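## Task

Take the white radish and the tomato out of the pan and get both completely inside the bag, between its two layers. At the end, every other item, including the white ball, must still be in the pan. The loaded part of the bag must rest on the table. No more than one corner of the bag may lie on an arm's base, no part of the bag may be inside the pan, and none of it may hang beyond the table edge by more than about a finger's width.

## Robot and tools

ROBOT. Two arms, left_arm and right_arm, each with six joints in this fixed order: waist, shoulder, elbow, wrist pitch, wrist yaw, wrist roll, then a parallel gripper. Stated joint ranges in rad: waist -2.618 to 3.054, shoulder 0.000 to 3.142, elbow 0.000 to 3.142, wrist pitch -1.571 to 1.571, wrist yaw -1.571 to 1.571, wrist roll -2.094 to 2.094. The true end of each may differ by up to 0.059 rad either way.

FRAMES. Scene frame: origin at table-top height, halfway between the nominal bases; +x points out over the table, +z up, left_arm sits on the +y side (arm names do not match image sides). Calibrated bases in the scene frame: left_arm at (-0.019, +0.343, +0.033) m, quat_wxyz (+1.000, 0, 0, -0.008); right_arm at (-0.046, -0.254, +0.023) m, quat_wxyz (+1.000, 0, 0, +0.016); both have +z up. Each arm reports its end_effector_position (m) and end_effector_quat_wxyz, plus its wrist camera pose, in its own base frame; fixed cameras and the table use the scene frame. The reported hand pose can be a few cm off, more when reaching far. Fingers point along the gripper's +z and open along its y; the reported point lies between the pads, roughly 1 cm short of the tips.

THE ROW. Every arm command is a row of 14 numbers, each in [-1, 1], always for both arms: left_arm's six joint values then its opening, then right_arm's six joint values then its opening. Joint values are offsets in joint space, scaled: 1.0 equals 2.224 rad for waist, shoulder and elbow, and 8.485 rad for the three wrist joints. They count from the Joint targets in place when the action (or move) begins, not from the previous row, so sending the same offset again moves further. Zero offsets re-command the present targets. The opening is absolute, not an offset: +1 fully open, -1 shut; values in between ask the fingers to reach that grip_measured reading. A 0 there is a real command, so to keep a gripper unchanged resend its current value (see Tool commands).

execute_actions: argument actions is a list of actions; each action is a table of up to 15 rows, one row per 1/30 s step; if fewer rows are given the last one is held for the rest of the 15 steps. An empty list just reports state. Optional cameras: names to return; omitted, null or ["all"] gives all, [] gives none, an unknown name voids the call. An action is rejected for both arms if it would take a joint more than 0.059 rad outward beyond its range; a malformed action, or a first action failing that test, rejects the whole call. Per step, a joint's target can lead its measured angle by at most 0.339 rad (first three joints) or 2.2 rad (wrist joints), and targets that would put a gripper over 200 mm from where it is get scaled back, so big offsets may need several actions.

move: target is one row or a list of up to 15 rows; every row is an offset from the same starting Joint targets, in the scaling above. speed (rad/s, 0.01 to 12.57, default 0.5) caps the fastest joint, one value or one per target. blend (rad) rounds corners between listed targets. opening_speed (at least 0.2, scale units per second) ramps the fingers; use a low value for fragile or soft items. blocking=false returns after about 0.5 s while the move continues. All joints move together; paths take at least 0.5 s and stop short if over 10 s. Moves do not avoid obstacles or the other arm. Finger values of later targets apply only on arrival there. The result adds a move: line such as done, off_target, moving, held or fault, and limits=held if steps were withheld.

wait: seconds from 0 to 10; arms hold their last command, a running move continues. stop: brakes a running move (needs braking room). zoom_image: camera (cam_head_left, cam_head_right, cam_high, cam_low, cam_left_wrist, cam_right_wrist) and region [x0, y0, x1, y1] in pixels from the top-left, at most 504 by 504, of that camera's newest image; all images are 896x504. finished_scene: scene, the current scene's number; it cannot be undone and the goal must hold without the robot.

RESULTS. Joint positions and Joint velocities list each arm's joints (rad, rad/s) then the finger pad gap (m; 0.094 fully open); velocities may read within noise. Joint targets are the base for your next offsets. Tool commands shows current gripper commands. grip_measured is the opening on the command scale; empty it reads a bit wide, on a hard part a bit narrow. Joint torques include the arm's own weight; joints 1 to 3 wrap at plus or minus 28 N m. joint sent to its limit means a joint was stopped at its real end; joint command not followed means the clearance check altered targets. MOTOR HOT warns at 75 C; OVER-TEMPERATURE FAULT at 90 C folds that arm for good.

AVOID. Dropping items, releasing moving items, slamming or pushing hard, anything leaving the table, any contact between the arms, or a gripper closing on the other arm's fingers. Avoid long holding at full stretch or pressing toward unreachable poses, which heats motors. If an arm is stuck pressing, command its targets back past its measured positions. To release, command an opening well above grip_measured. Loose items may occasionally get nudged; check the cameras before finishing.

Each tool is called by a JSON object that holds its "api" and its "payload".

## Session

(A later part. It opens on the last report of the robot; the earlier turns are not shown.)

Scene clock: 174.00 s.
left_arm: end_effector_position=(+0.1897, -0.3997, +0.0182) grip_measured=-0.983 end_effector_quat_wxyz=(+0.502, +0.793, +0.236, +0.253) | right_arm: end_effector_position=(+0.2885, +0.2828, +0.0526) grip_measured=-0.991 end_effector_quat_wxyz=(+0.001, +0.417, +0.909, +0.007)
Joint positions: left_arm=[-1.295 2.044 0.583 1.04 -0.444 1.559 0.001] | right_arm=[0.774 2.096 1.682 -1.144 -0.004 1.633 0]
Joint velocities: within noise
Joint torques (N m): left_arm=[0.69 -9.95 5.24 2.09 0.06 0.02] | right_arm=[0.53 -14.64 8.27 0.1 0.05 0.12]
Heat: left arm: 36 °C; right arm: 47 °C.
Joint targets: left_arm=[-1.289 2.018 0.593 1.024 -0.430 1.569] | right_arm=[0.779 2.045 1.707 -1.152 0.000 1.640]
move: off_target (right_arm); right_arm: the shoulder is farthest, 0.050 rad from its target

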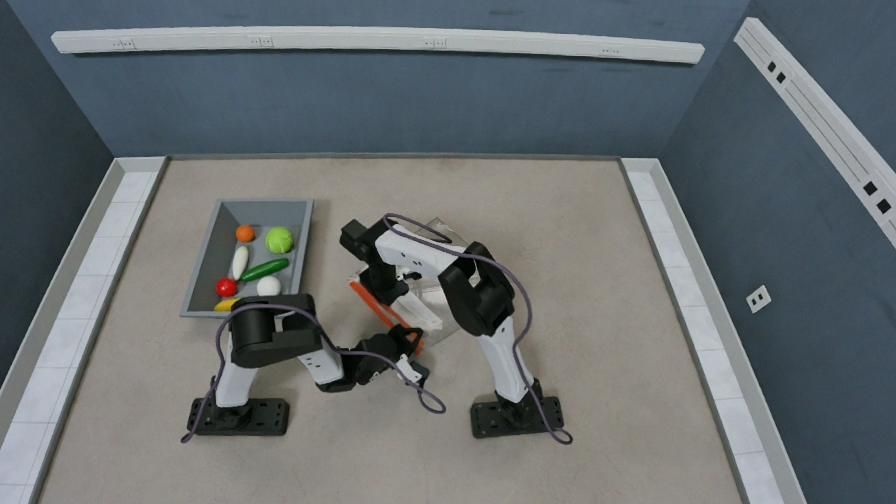

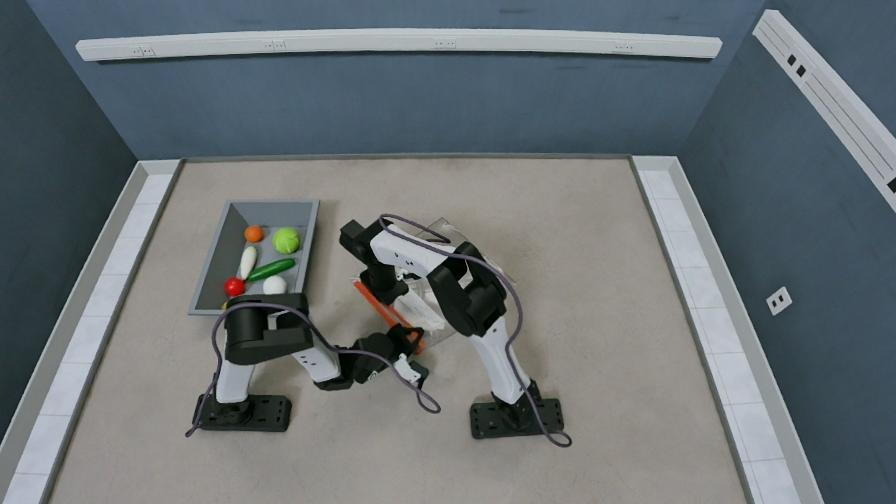

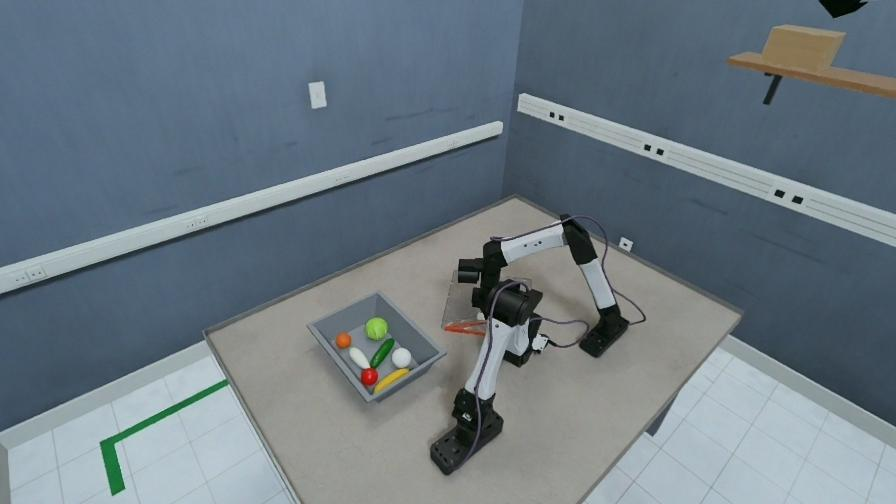

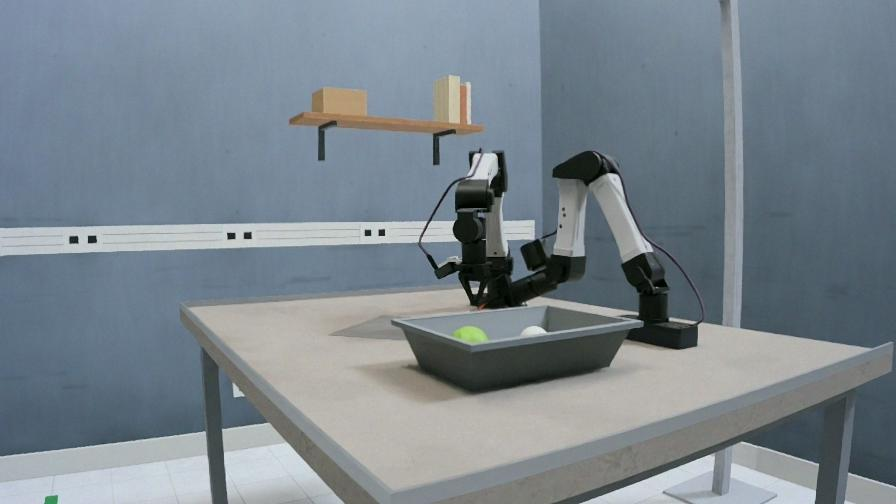

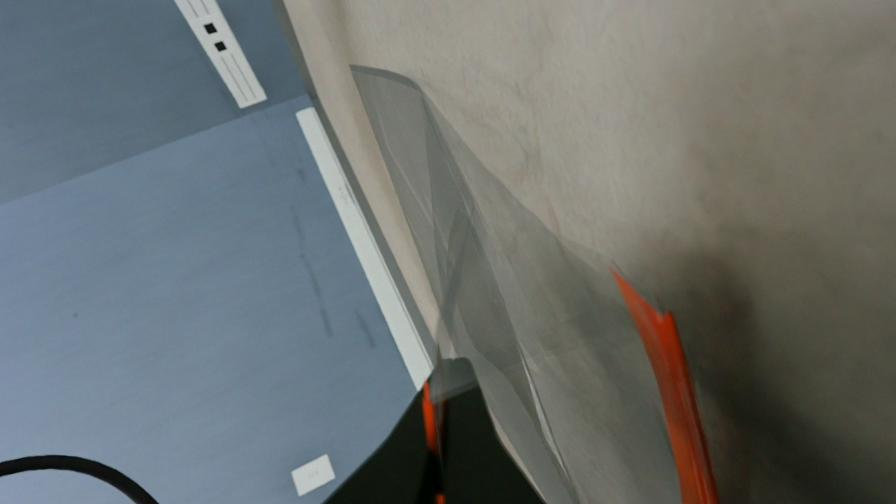

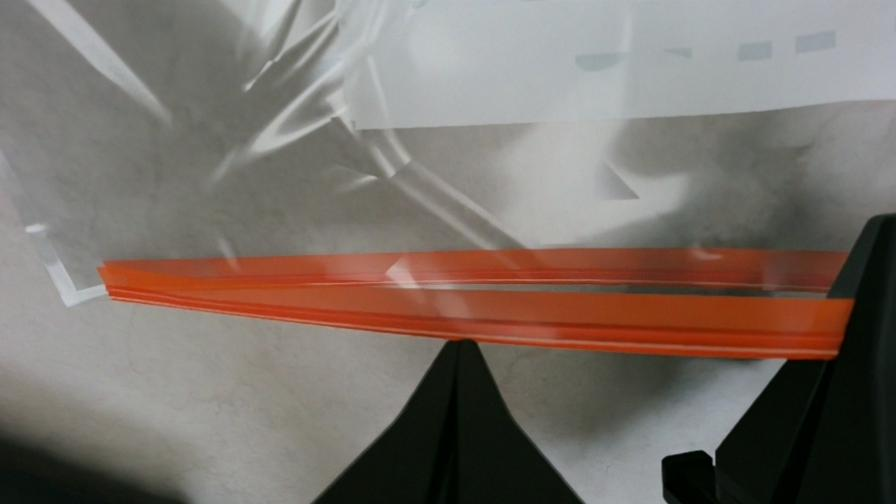

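{"api": "move", "payload": {"target": [[0,0,0,0,0,0,-1,0,0,0.0764,-0.02,0,0,-1],[0,-0.0913,0.0081,-0.0259,0,0,-1,0,0,0.0764,-0.02,0,-0.185,1]], "speed": [0.3,0.4]}}

{"api": "zoom_image", "payload": {"camera": "cam_head_left", "region": [330, 200, 530, 370]}}

Scene clock: 180.43 s.
left_arm: end_effector_position=(+0.1890, -0.3972, +0.0594) grip_measured=-0.983 end_effector_quat_wxyz=(+0.499, +0.795, +0.235, +0.253) | right_arm: end_effector_position=(+0.2909, +0.2851, +0.0954) grip_measured=+0.999 end_effector_quat_wxyz=(+0.004, -0.341, +0.940, +0.004)
Joint positions: left_arm=[-1.295 1.841 0.593 0.82 -0.444 1.559 0.001] | right_arm=[0.774 2.096 1.853 -1.317 -0.004 0.077 0.094]
Joint velocities: within noise
Joint torques (N m): left_arm=[0.7 -9.31 7.31 2.1 0.05 0] | right_arm=[0.53 -14.79 8.35 0.26 0.01 -0.03]
Heat: left arm: 36 °C; right arm: 50 °C.
Joint targets: left_arm=[-1.289 1.816 0.611 0.804 -0.430 1.569] | right_arm=[0.779 2.045 1.877 -1.322 0.000 0.070]
move: off_target (right_arm); target 2's new numbers were sent with right_arm's shoulder 0.051 rad from that target; right_arm: the shoulder is farthest, 0.051 rad from its target

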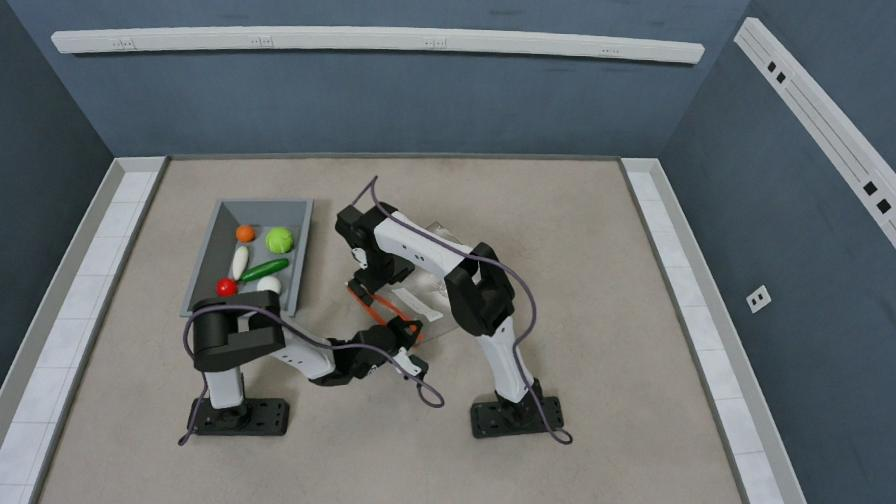

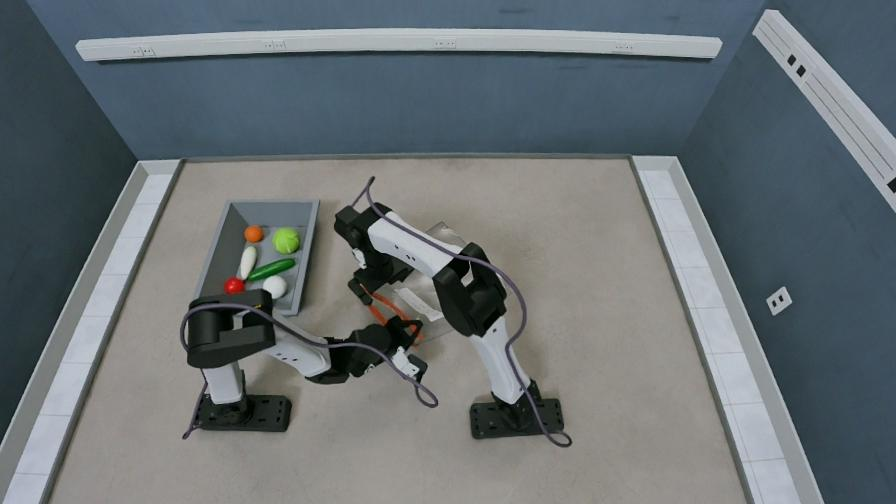

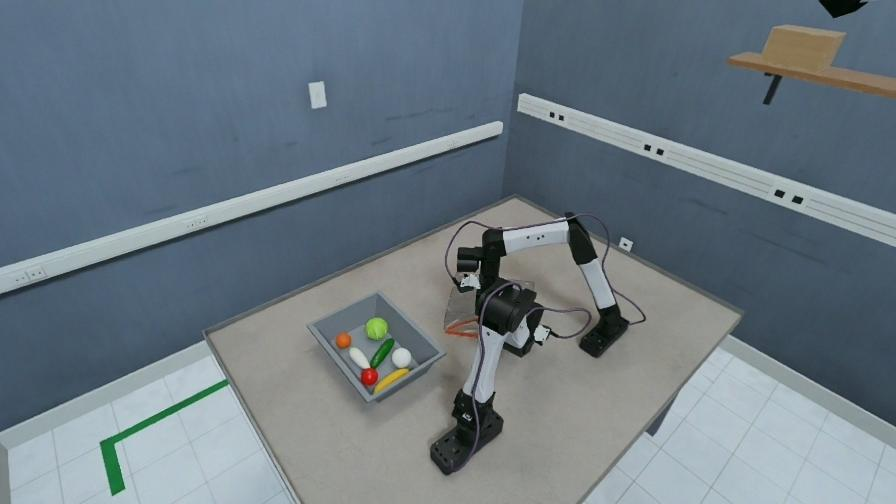

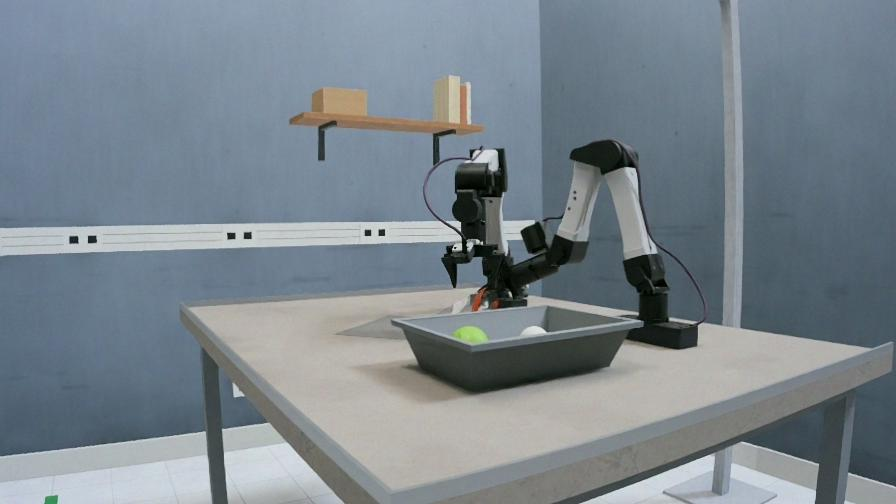

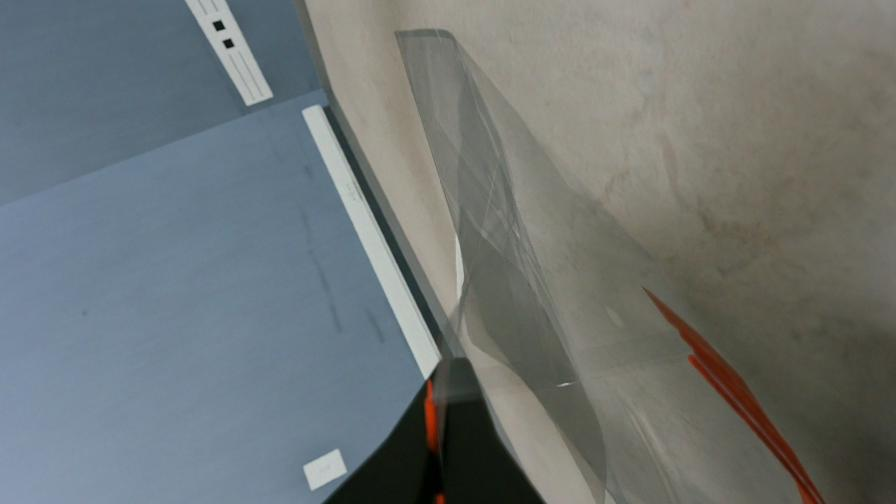

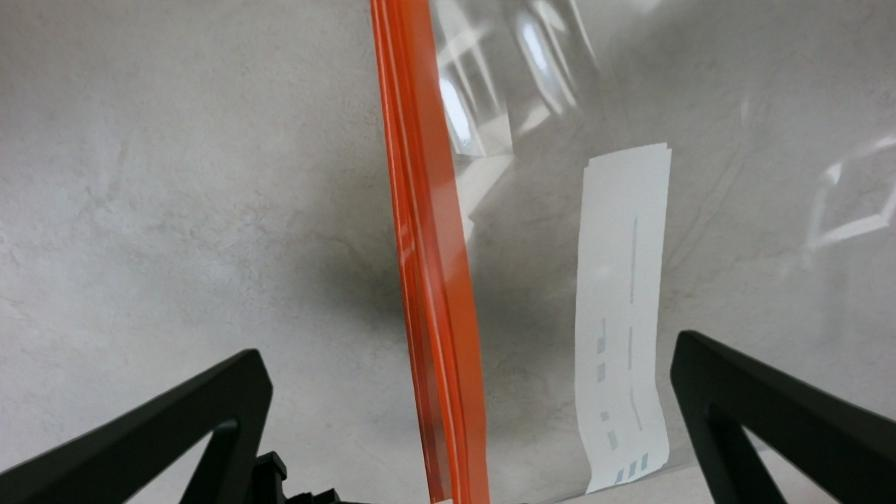

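Scaled by 2.520 from the camera's 896x504 image, which has a finer 1280x720 frame.

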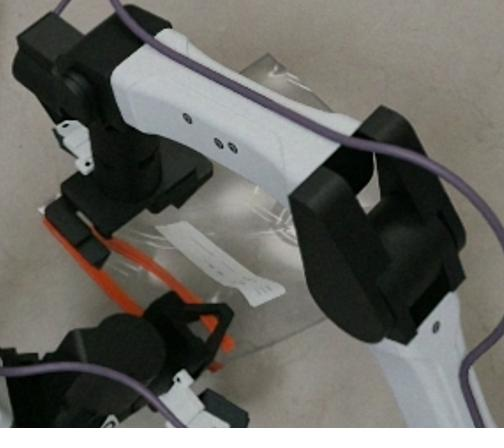

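{"api": "zoom_image", "payload": {"camera": "cam_right_wrist", "region": [240, 140, 640, 504]}}

{"api": "zoom_image", "payload": {"camera": "cam_low", "region": [400, 210, 560, 330]}}

{"api": "zoom_image", "payload": {"camera": "cam_high", "region": [420, 260, 560, 360]}}

Scaled by 1.260 from the camera's 896x504 image, which has a finer 1280x720 frame.

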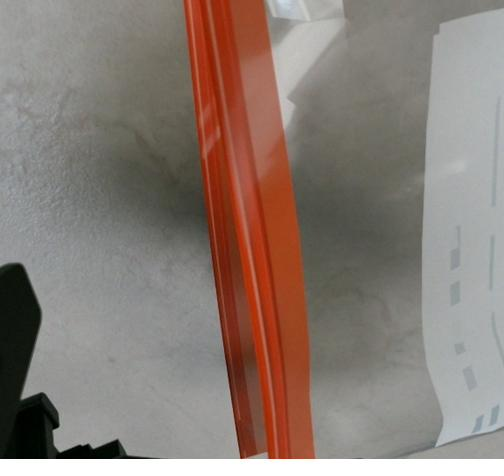

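Scaled by 3.150 from the camera's 896x504 image, which has a finer 1280x720 frame.

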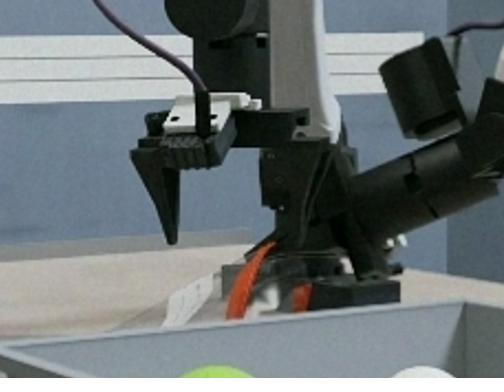

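Scaled by 3.600 from the camera's 896x504 image, which has a finer 1280x720 frame.

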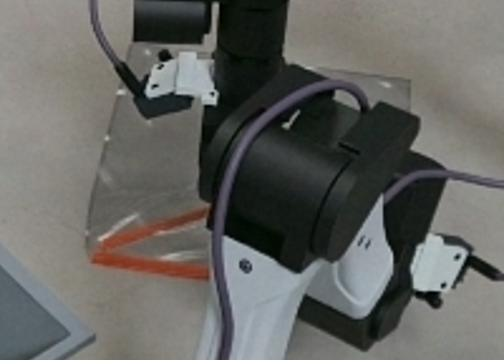

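{"api": "move", "payload": {"target": [0,0,0,0,0,0,-1,0,-0.0225,-0.1888,0.0427,0,0,1], "speed": 0.3}}

{"api": "zoom_image", "payload": {"camera": "cam_low", "region": [400, 210, 560, 330]}}

Scene clock: 183.97 s.
left_arm: end_effector_position=(+0.1890, -0.3972, +0.0593) grip_measured=-0.983 end_effector_quat_wxyz=(+0.498, +0.795, +0.235, +0.253) | right_arm: end_effector_position=(+0.2722, +0.2668, +0.0157) grip_measured=+0.999 end_effector_quat_wxyz=(+0.004, -0.342, +0.940, +0.004)
Joint positions: left_arm=[-1.295 1.841 0.593 0.819 -0.444 1.559 0.001] | right_arm=[0.774 2.049 1.46 -0.971 -0.004 0.077 0.094]
Joint velocities: within noise
Joint torques (N m): left_arm=[0.7 -9.32 7.27 2.1 0.05 0.01] | right_arm=[0.53 -14.45 5.46 0.39 0.01 -0.03]
Heat: left arm: 36 °C; right arm: 51 °C.
Joint targets: left_arm=[-1.289 1.816 0.611 0.804 -0.430 1.569] | right_arm=[0.779 1.995 1.457 -0.959 0.000 0.070]
move: off_target (right_arm); right_arm: the shoulder is farthest, 0.054 rad from its target

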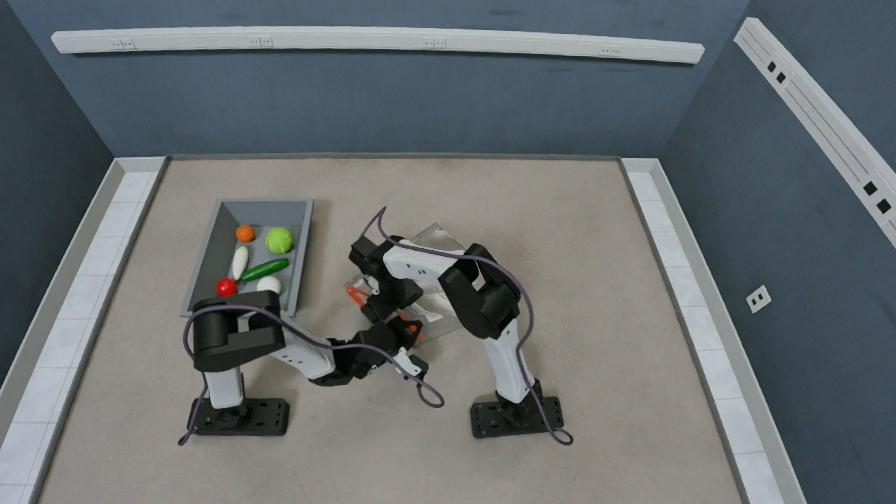

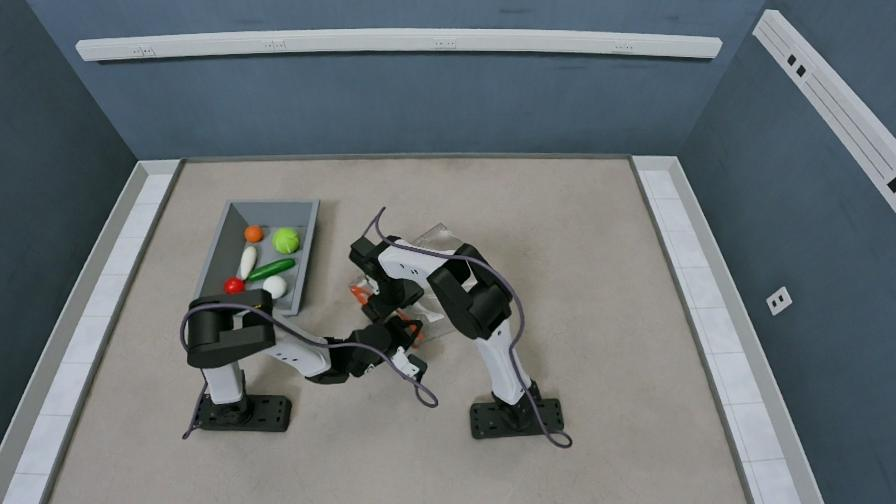

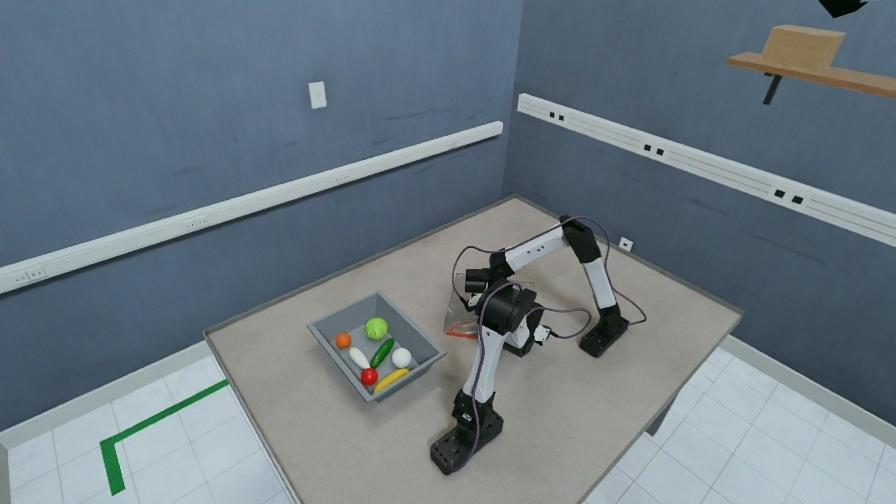

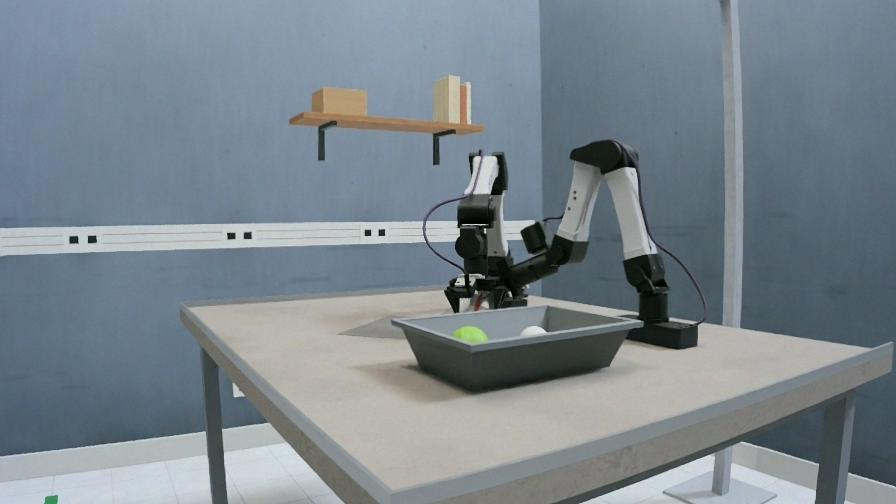

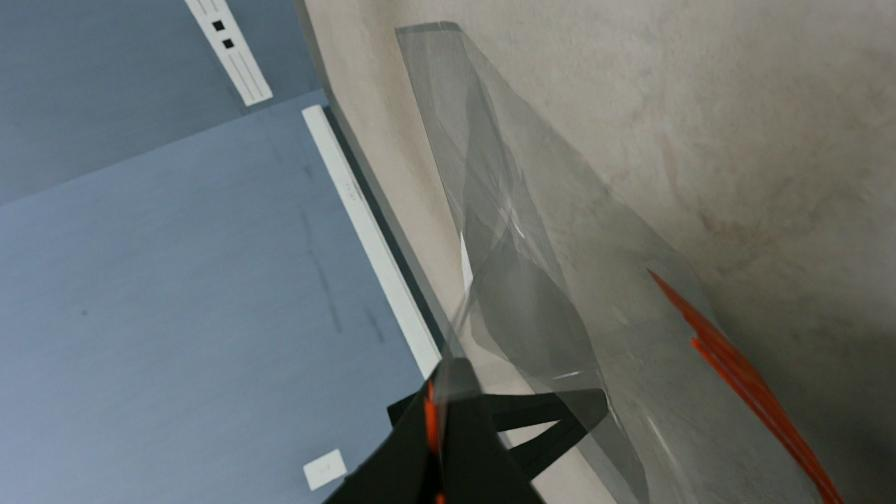

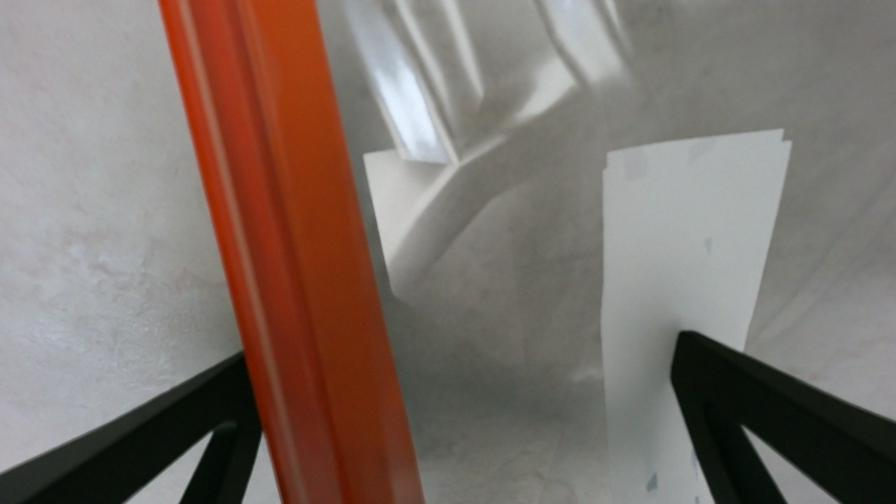

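Scaled by 3.150 from the camera's 896x504 image, which has a finer 1280x720 frame.

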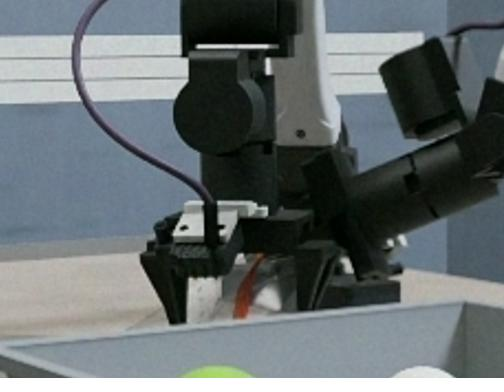

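{"api": "move", "payload": {"target": [0,0,0,0,0,0,-1,0,0,0,0,0,0,-1], "opening_speed": 0.5, "cameras": ["cam_left_wrist","cam_right_wrist","cam_low"]}}

{"api": "zoom_image", "payload": {"camera": "cam_low", "region": [400, 210, 560, 330]}}

Scene clock: 188.37 s.
left_arm: end_effector_position=(+0.1890, -0.3971, +0.0592) grip_measured=-0.983 end_effector_quat_wxyz=(+0.498, +0.795, +0.235, +0.253) | right_arm: end_effector_position=(+0.2724, +0.2670, +0.0157) grip_measured=-0.989 end_effector_quat_wxyz=(+0.004, -0.342, +0.940, +0.004)
Joint positions: left_arm=[-1.295 1.841 0.593 0.818 -0.444 1.559 0.001] | right_arm=[0.774 2.049 1.46 -0.97 -0.004 0.076 0.001]
Joint velocities: within noise
Joint torques (N m): left_arm=[0.75 -9.32 7.31 2.1 0.05 0.01] | right_arm=[0.49 -14.48 5.46 0.41 0.01 -0.02]
Heat: left arm: 36 °C; right arm: 51 °C.
Joint targets: left_arm=[-1.289 1.816 0.611 0.804 -0.430 1.569] | right_arm=[0.779 1.995 1.457 -0.959 0.000 0.070]
move: off_target (right_arm); right_arm: the shoulder is farthest, 0.054 rad from its target
Images, in order (width x height): cam_low 896x504, cam_left_wrist 896x504, cam_right_wrist 896x504.

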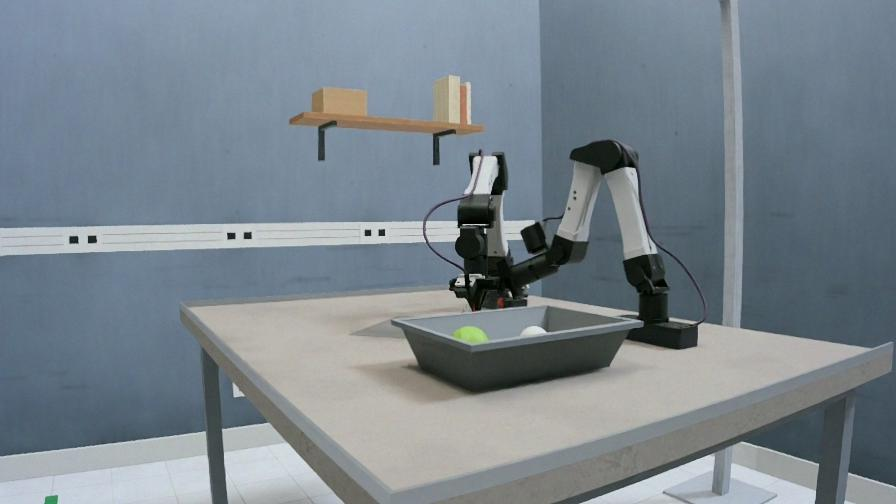

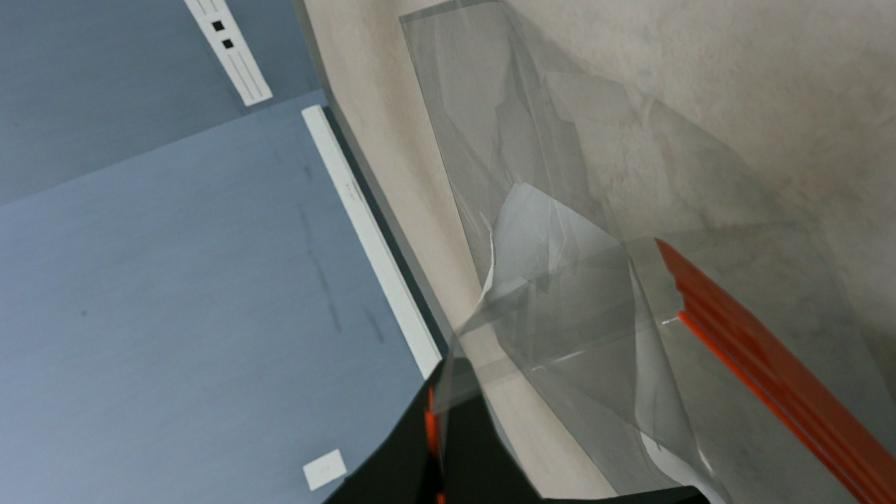

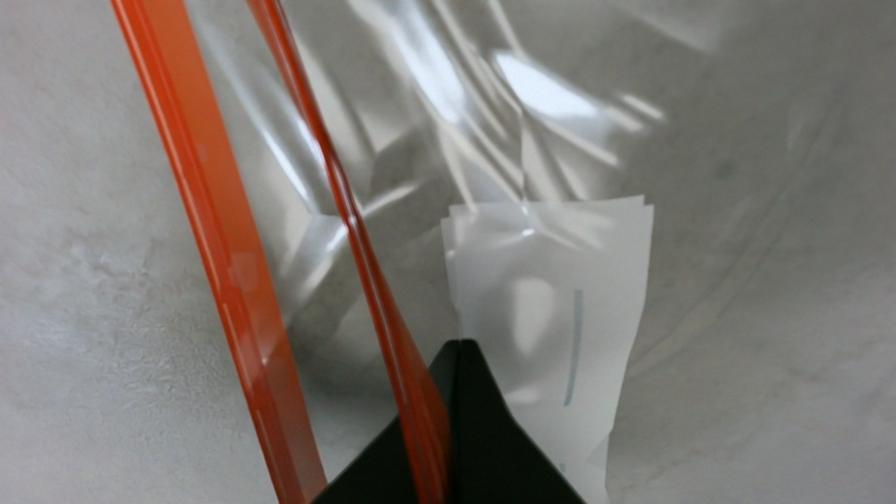

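Scaled by 3.150 from the camera's 896x504 image, which has a finer 1280x720 frame.

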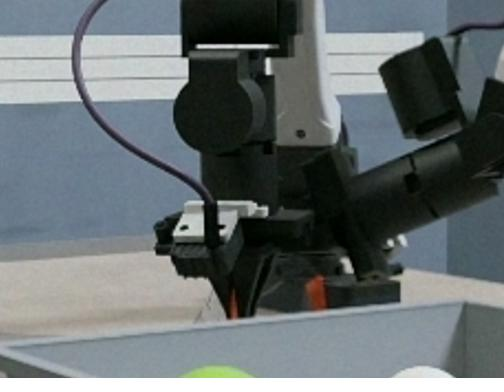

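{"api": "move", "payload": {"target": [[0,0,0,0,0,0,-0.5,0,0,0,0,0,0,-1],[-0.0701,-0.0881,-0.1245,0.0059,-0.0194,0,-0.5,0,0,0,0,0,0,-1]], "opening_speed": 1, "speed": 0.25}}

{"api": "zoom_image", "payload": {"camera": "cam_low", "region": [400, 210, 560, 330]}}

Scene clock: 191.20 s.
left_arm: end_effector_position=(+0.1404, -0.3433, +0.0630) grip_measured=-0.502 end_effector_quat_wxyz=(+0.495, +0.798, +0.210, +0.272) | right_arm: end_effector_position=(+0.2724, +0.2670, +0.0157) grip_measured=-0.989 end_effector_quat_wxyz=(+0.004, -0.342, +0.940, +0.004)
Joint positions: left_arm=[-1.439 1.64 0.343 0.849 -0.578 1.559 0.023] | right_arm=[0.774 2.049 1.46 -0.97 -0.004 0.076 0.001]
Joint velocities: within noise
Joint torques (N m): left_arm=[-0.27 -6.84 4.34 2.27 -0.26 0] | right_arm=[0.53 -14.45 5.45 0.41 0.02 -0.02]
Heat: left arm: 36 °C; right arm: 51 °C.
Joint targets: left_arm=[-1.445 1.620 0.334 0.854 -0.594 1.569] | right_arm=[0.779 1.995 1.457 -0.959 0.000 0.070]
move: off_target (right_arm); right_arm: the shoulder is farthest, 0.054 rad from its target

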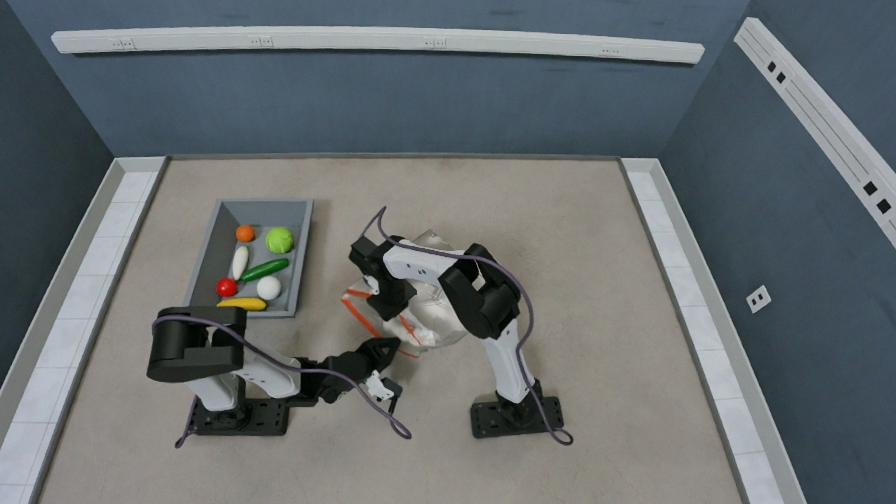

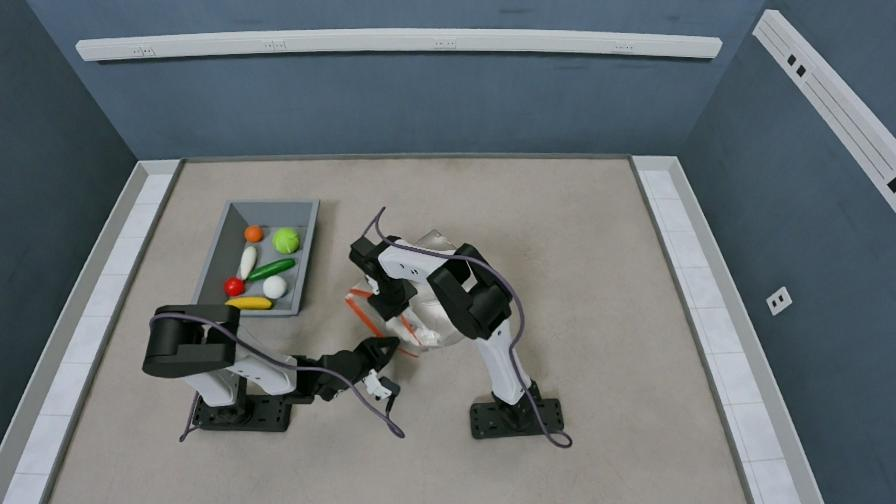

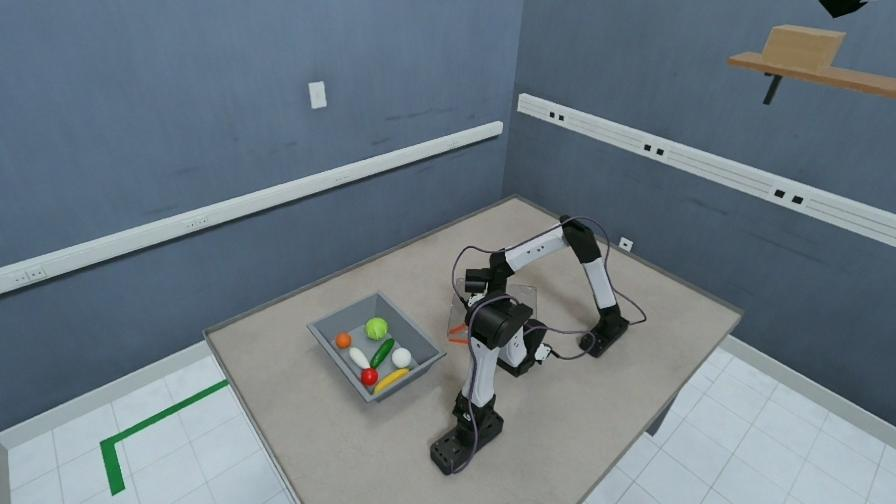

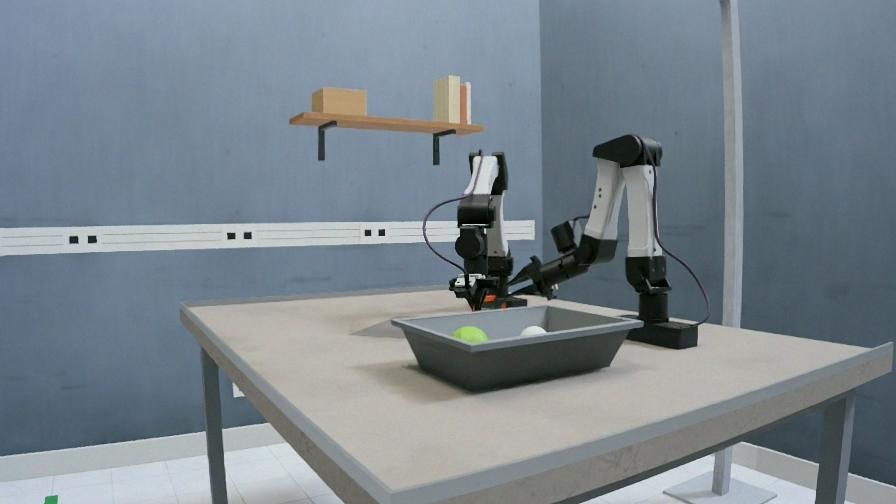

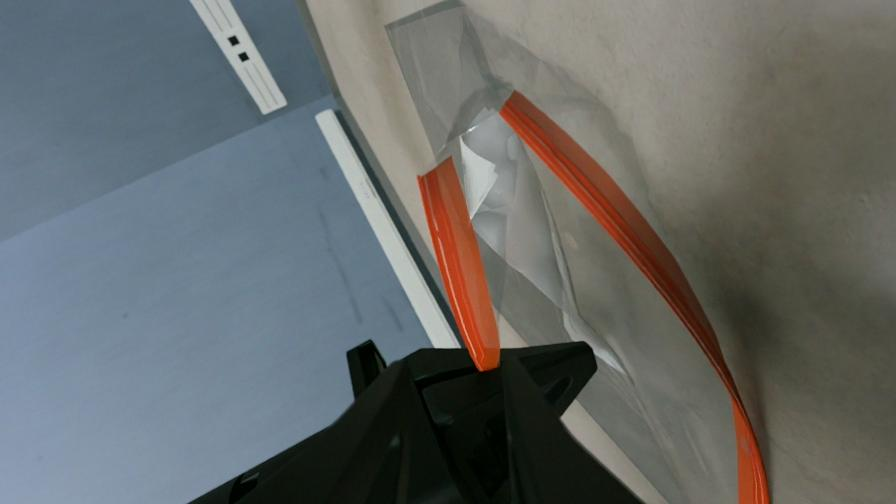

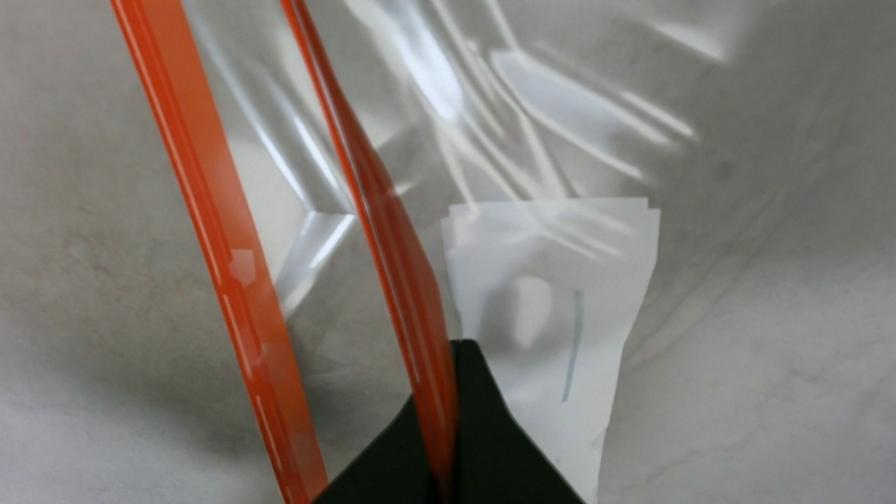

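Scaled by 3.150 from the camera's 896x504 image, which has a finer 1280x720 frame.

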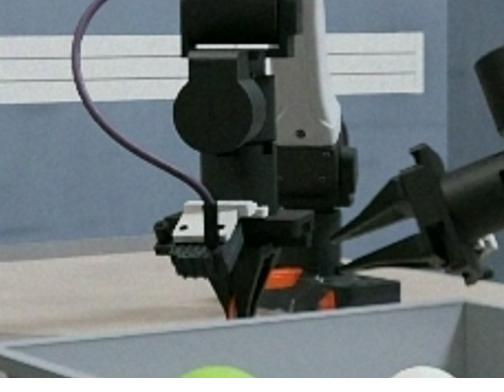

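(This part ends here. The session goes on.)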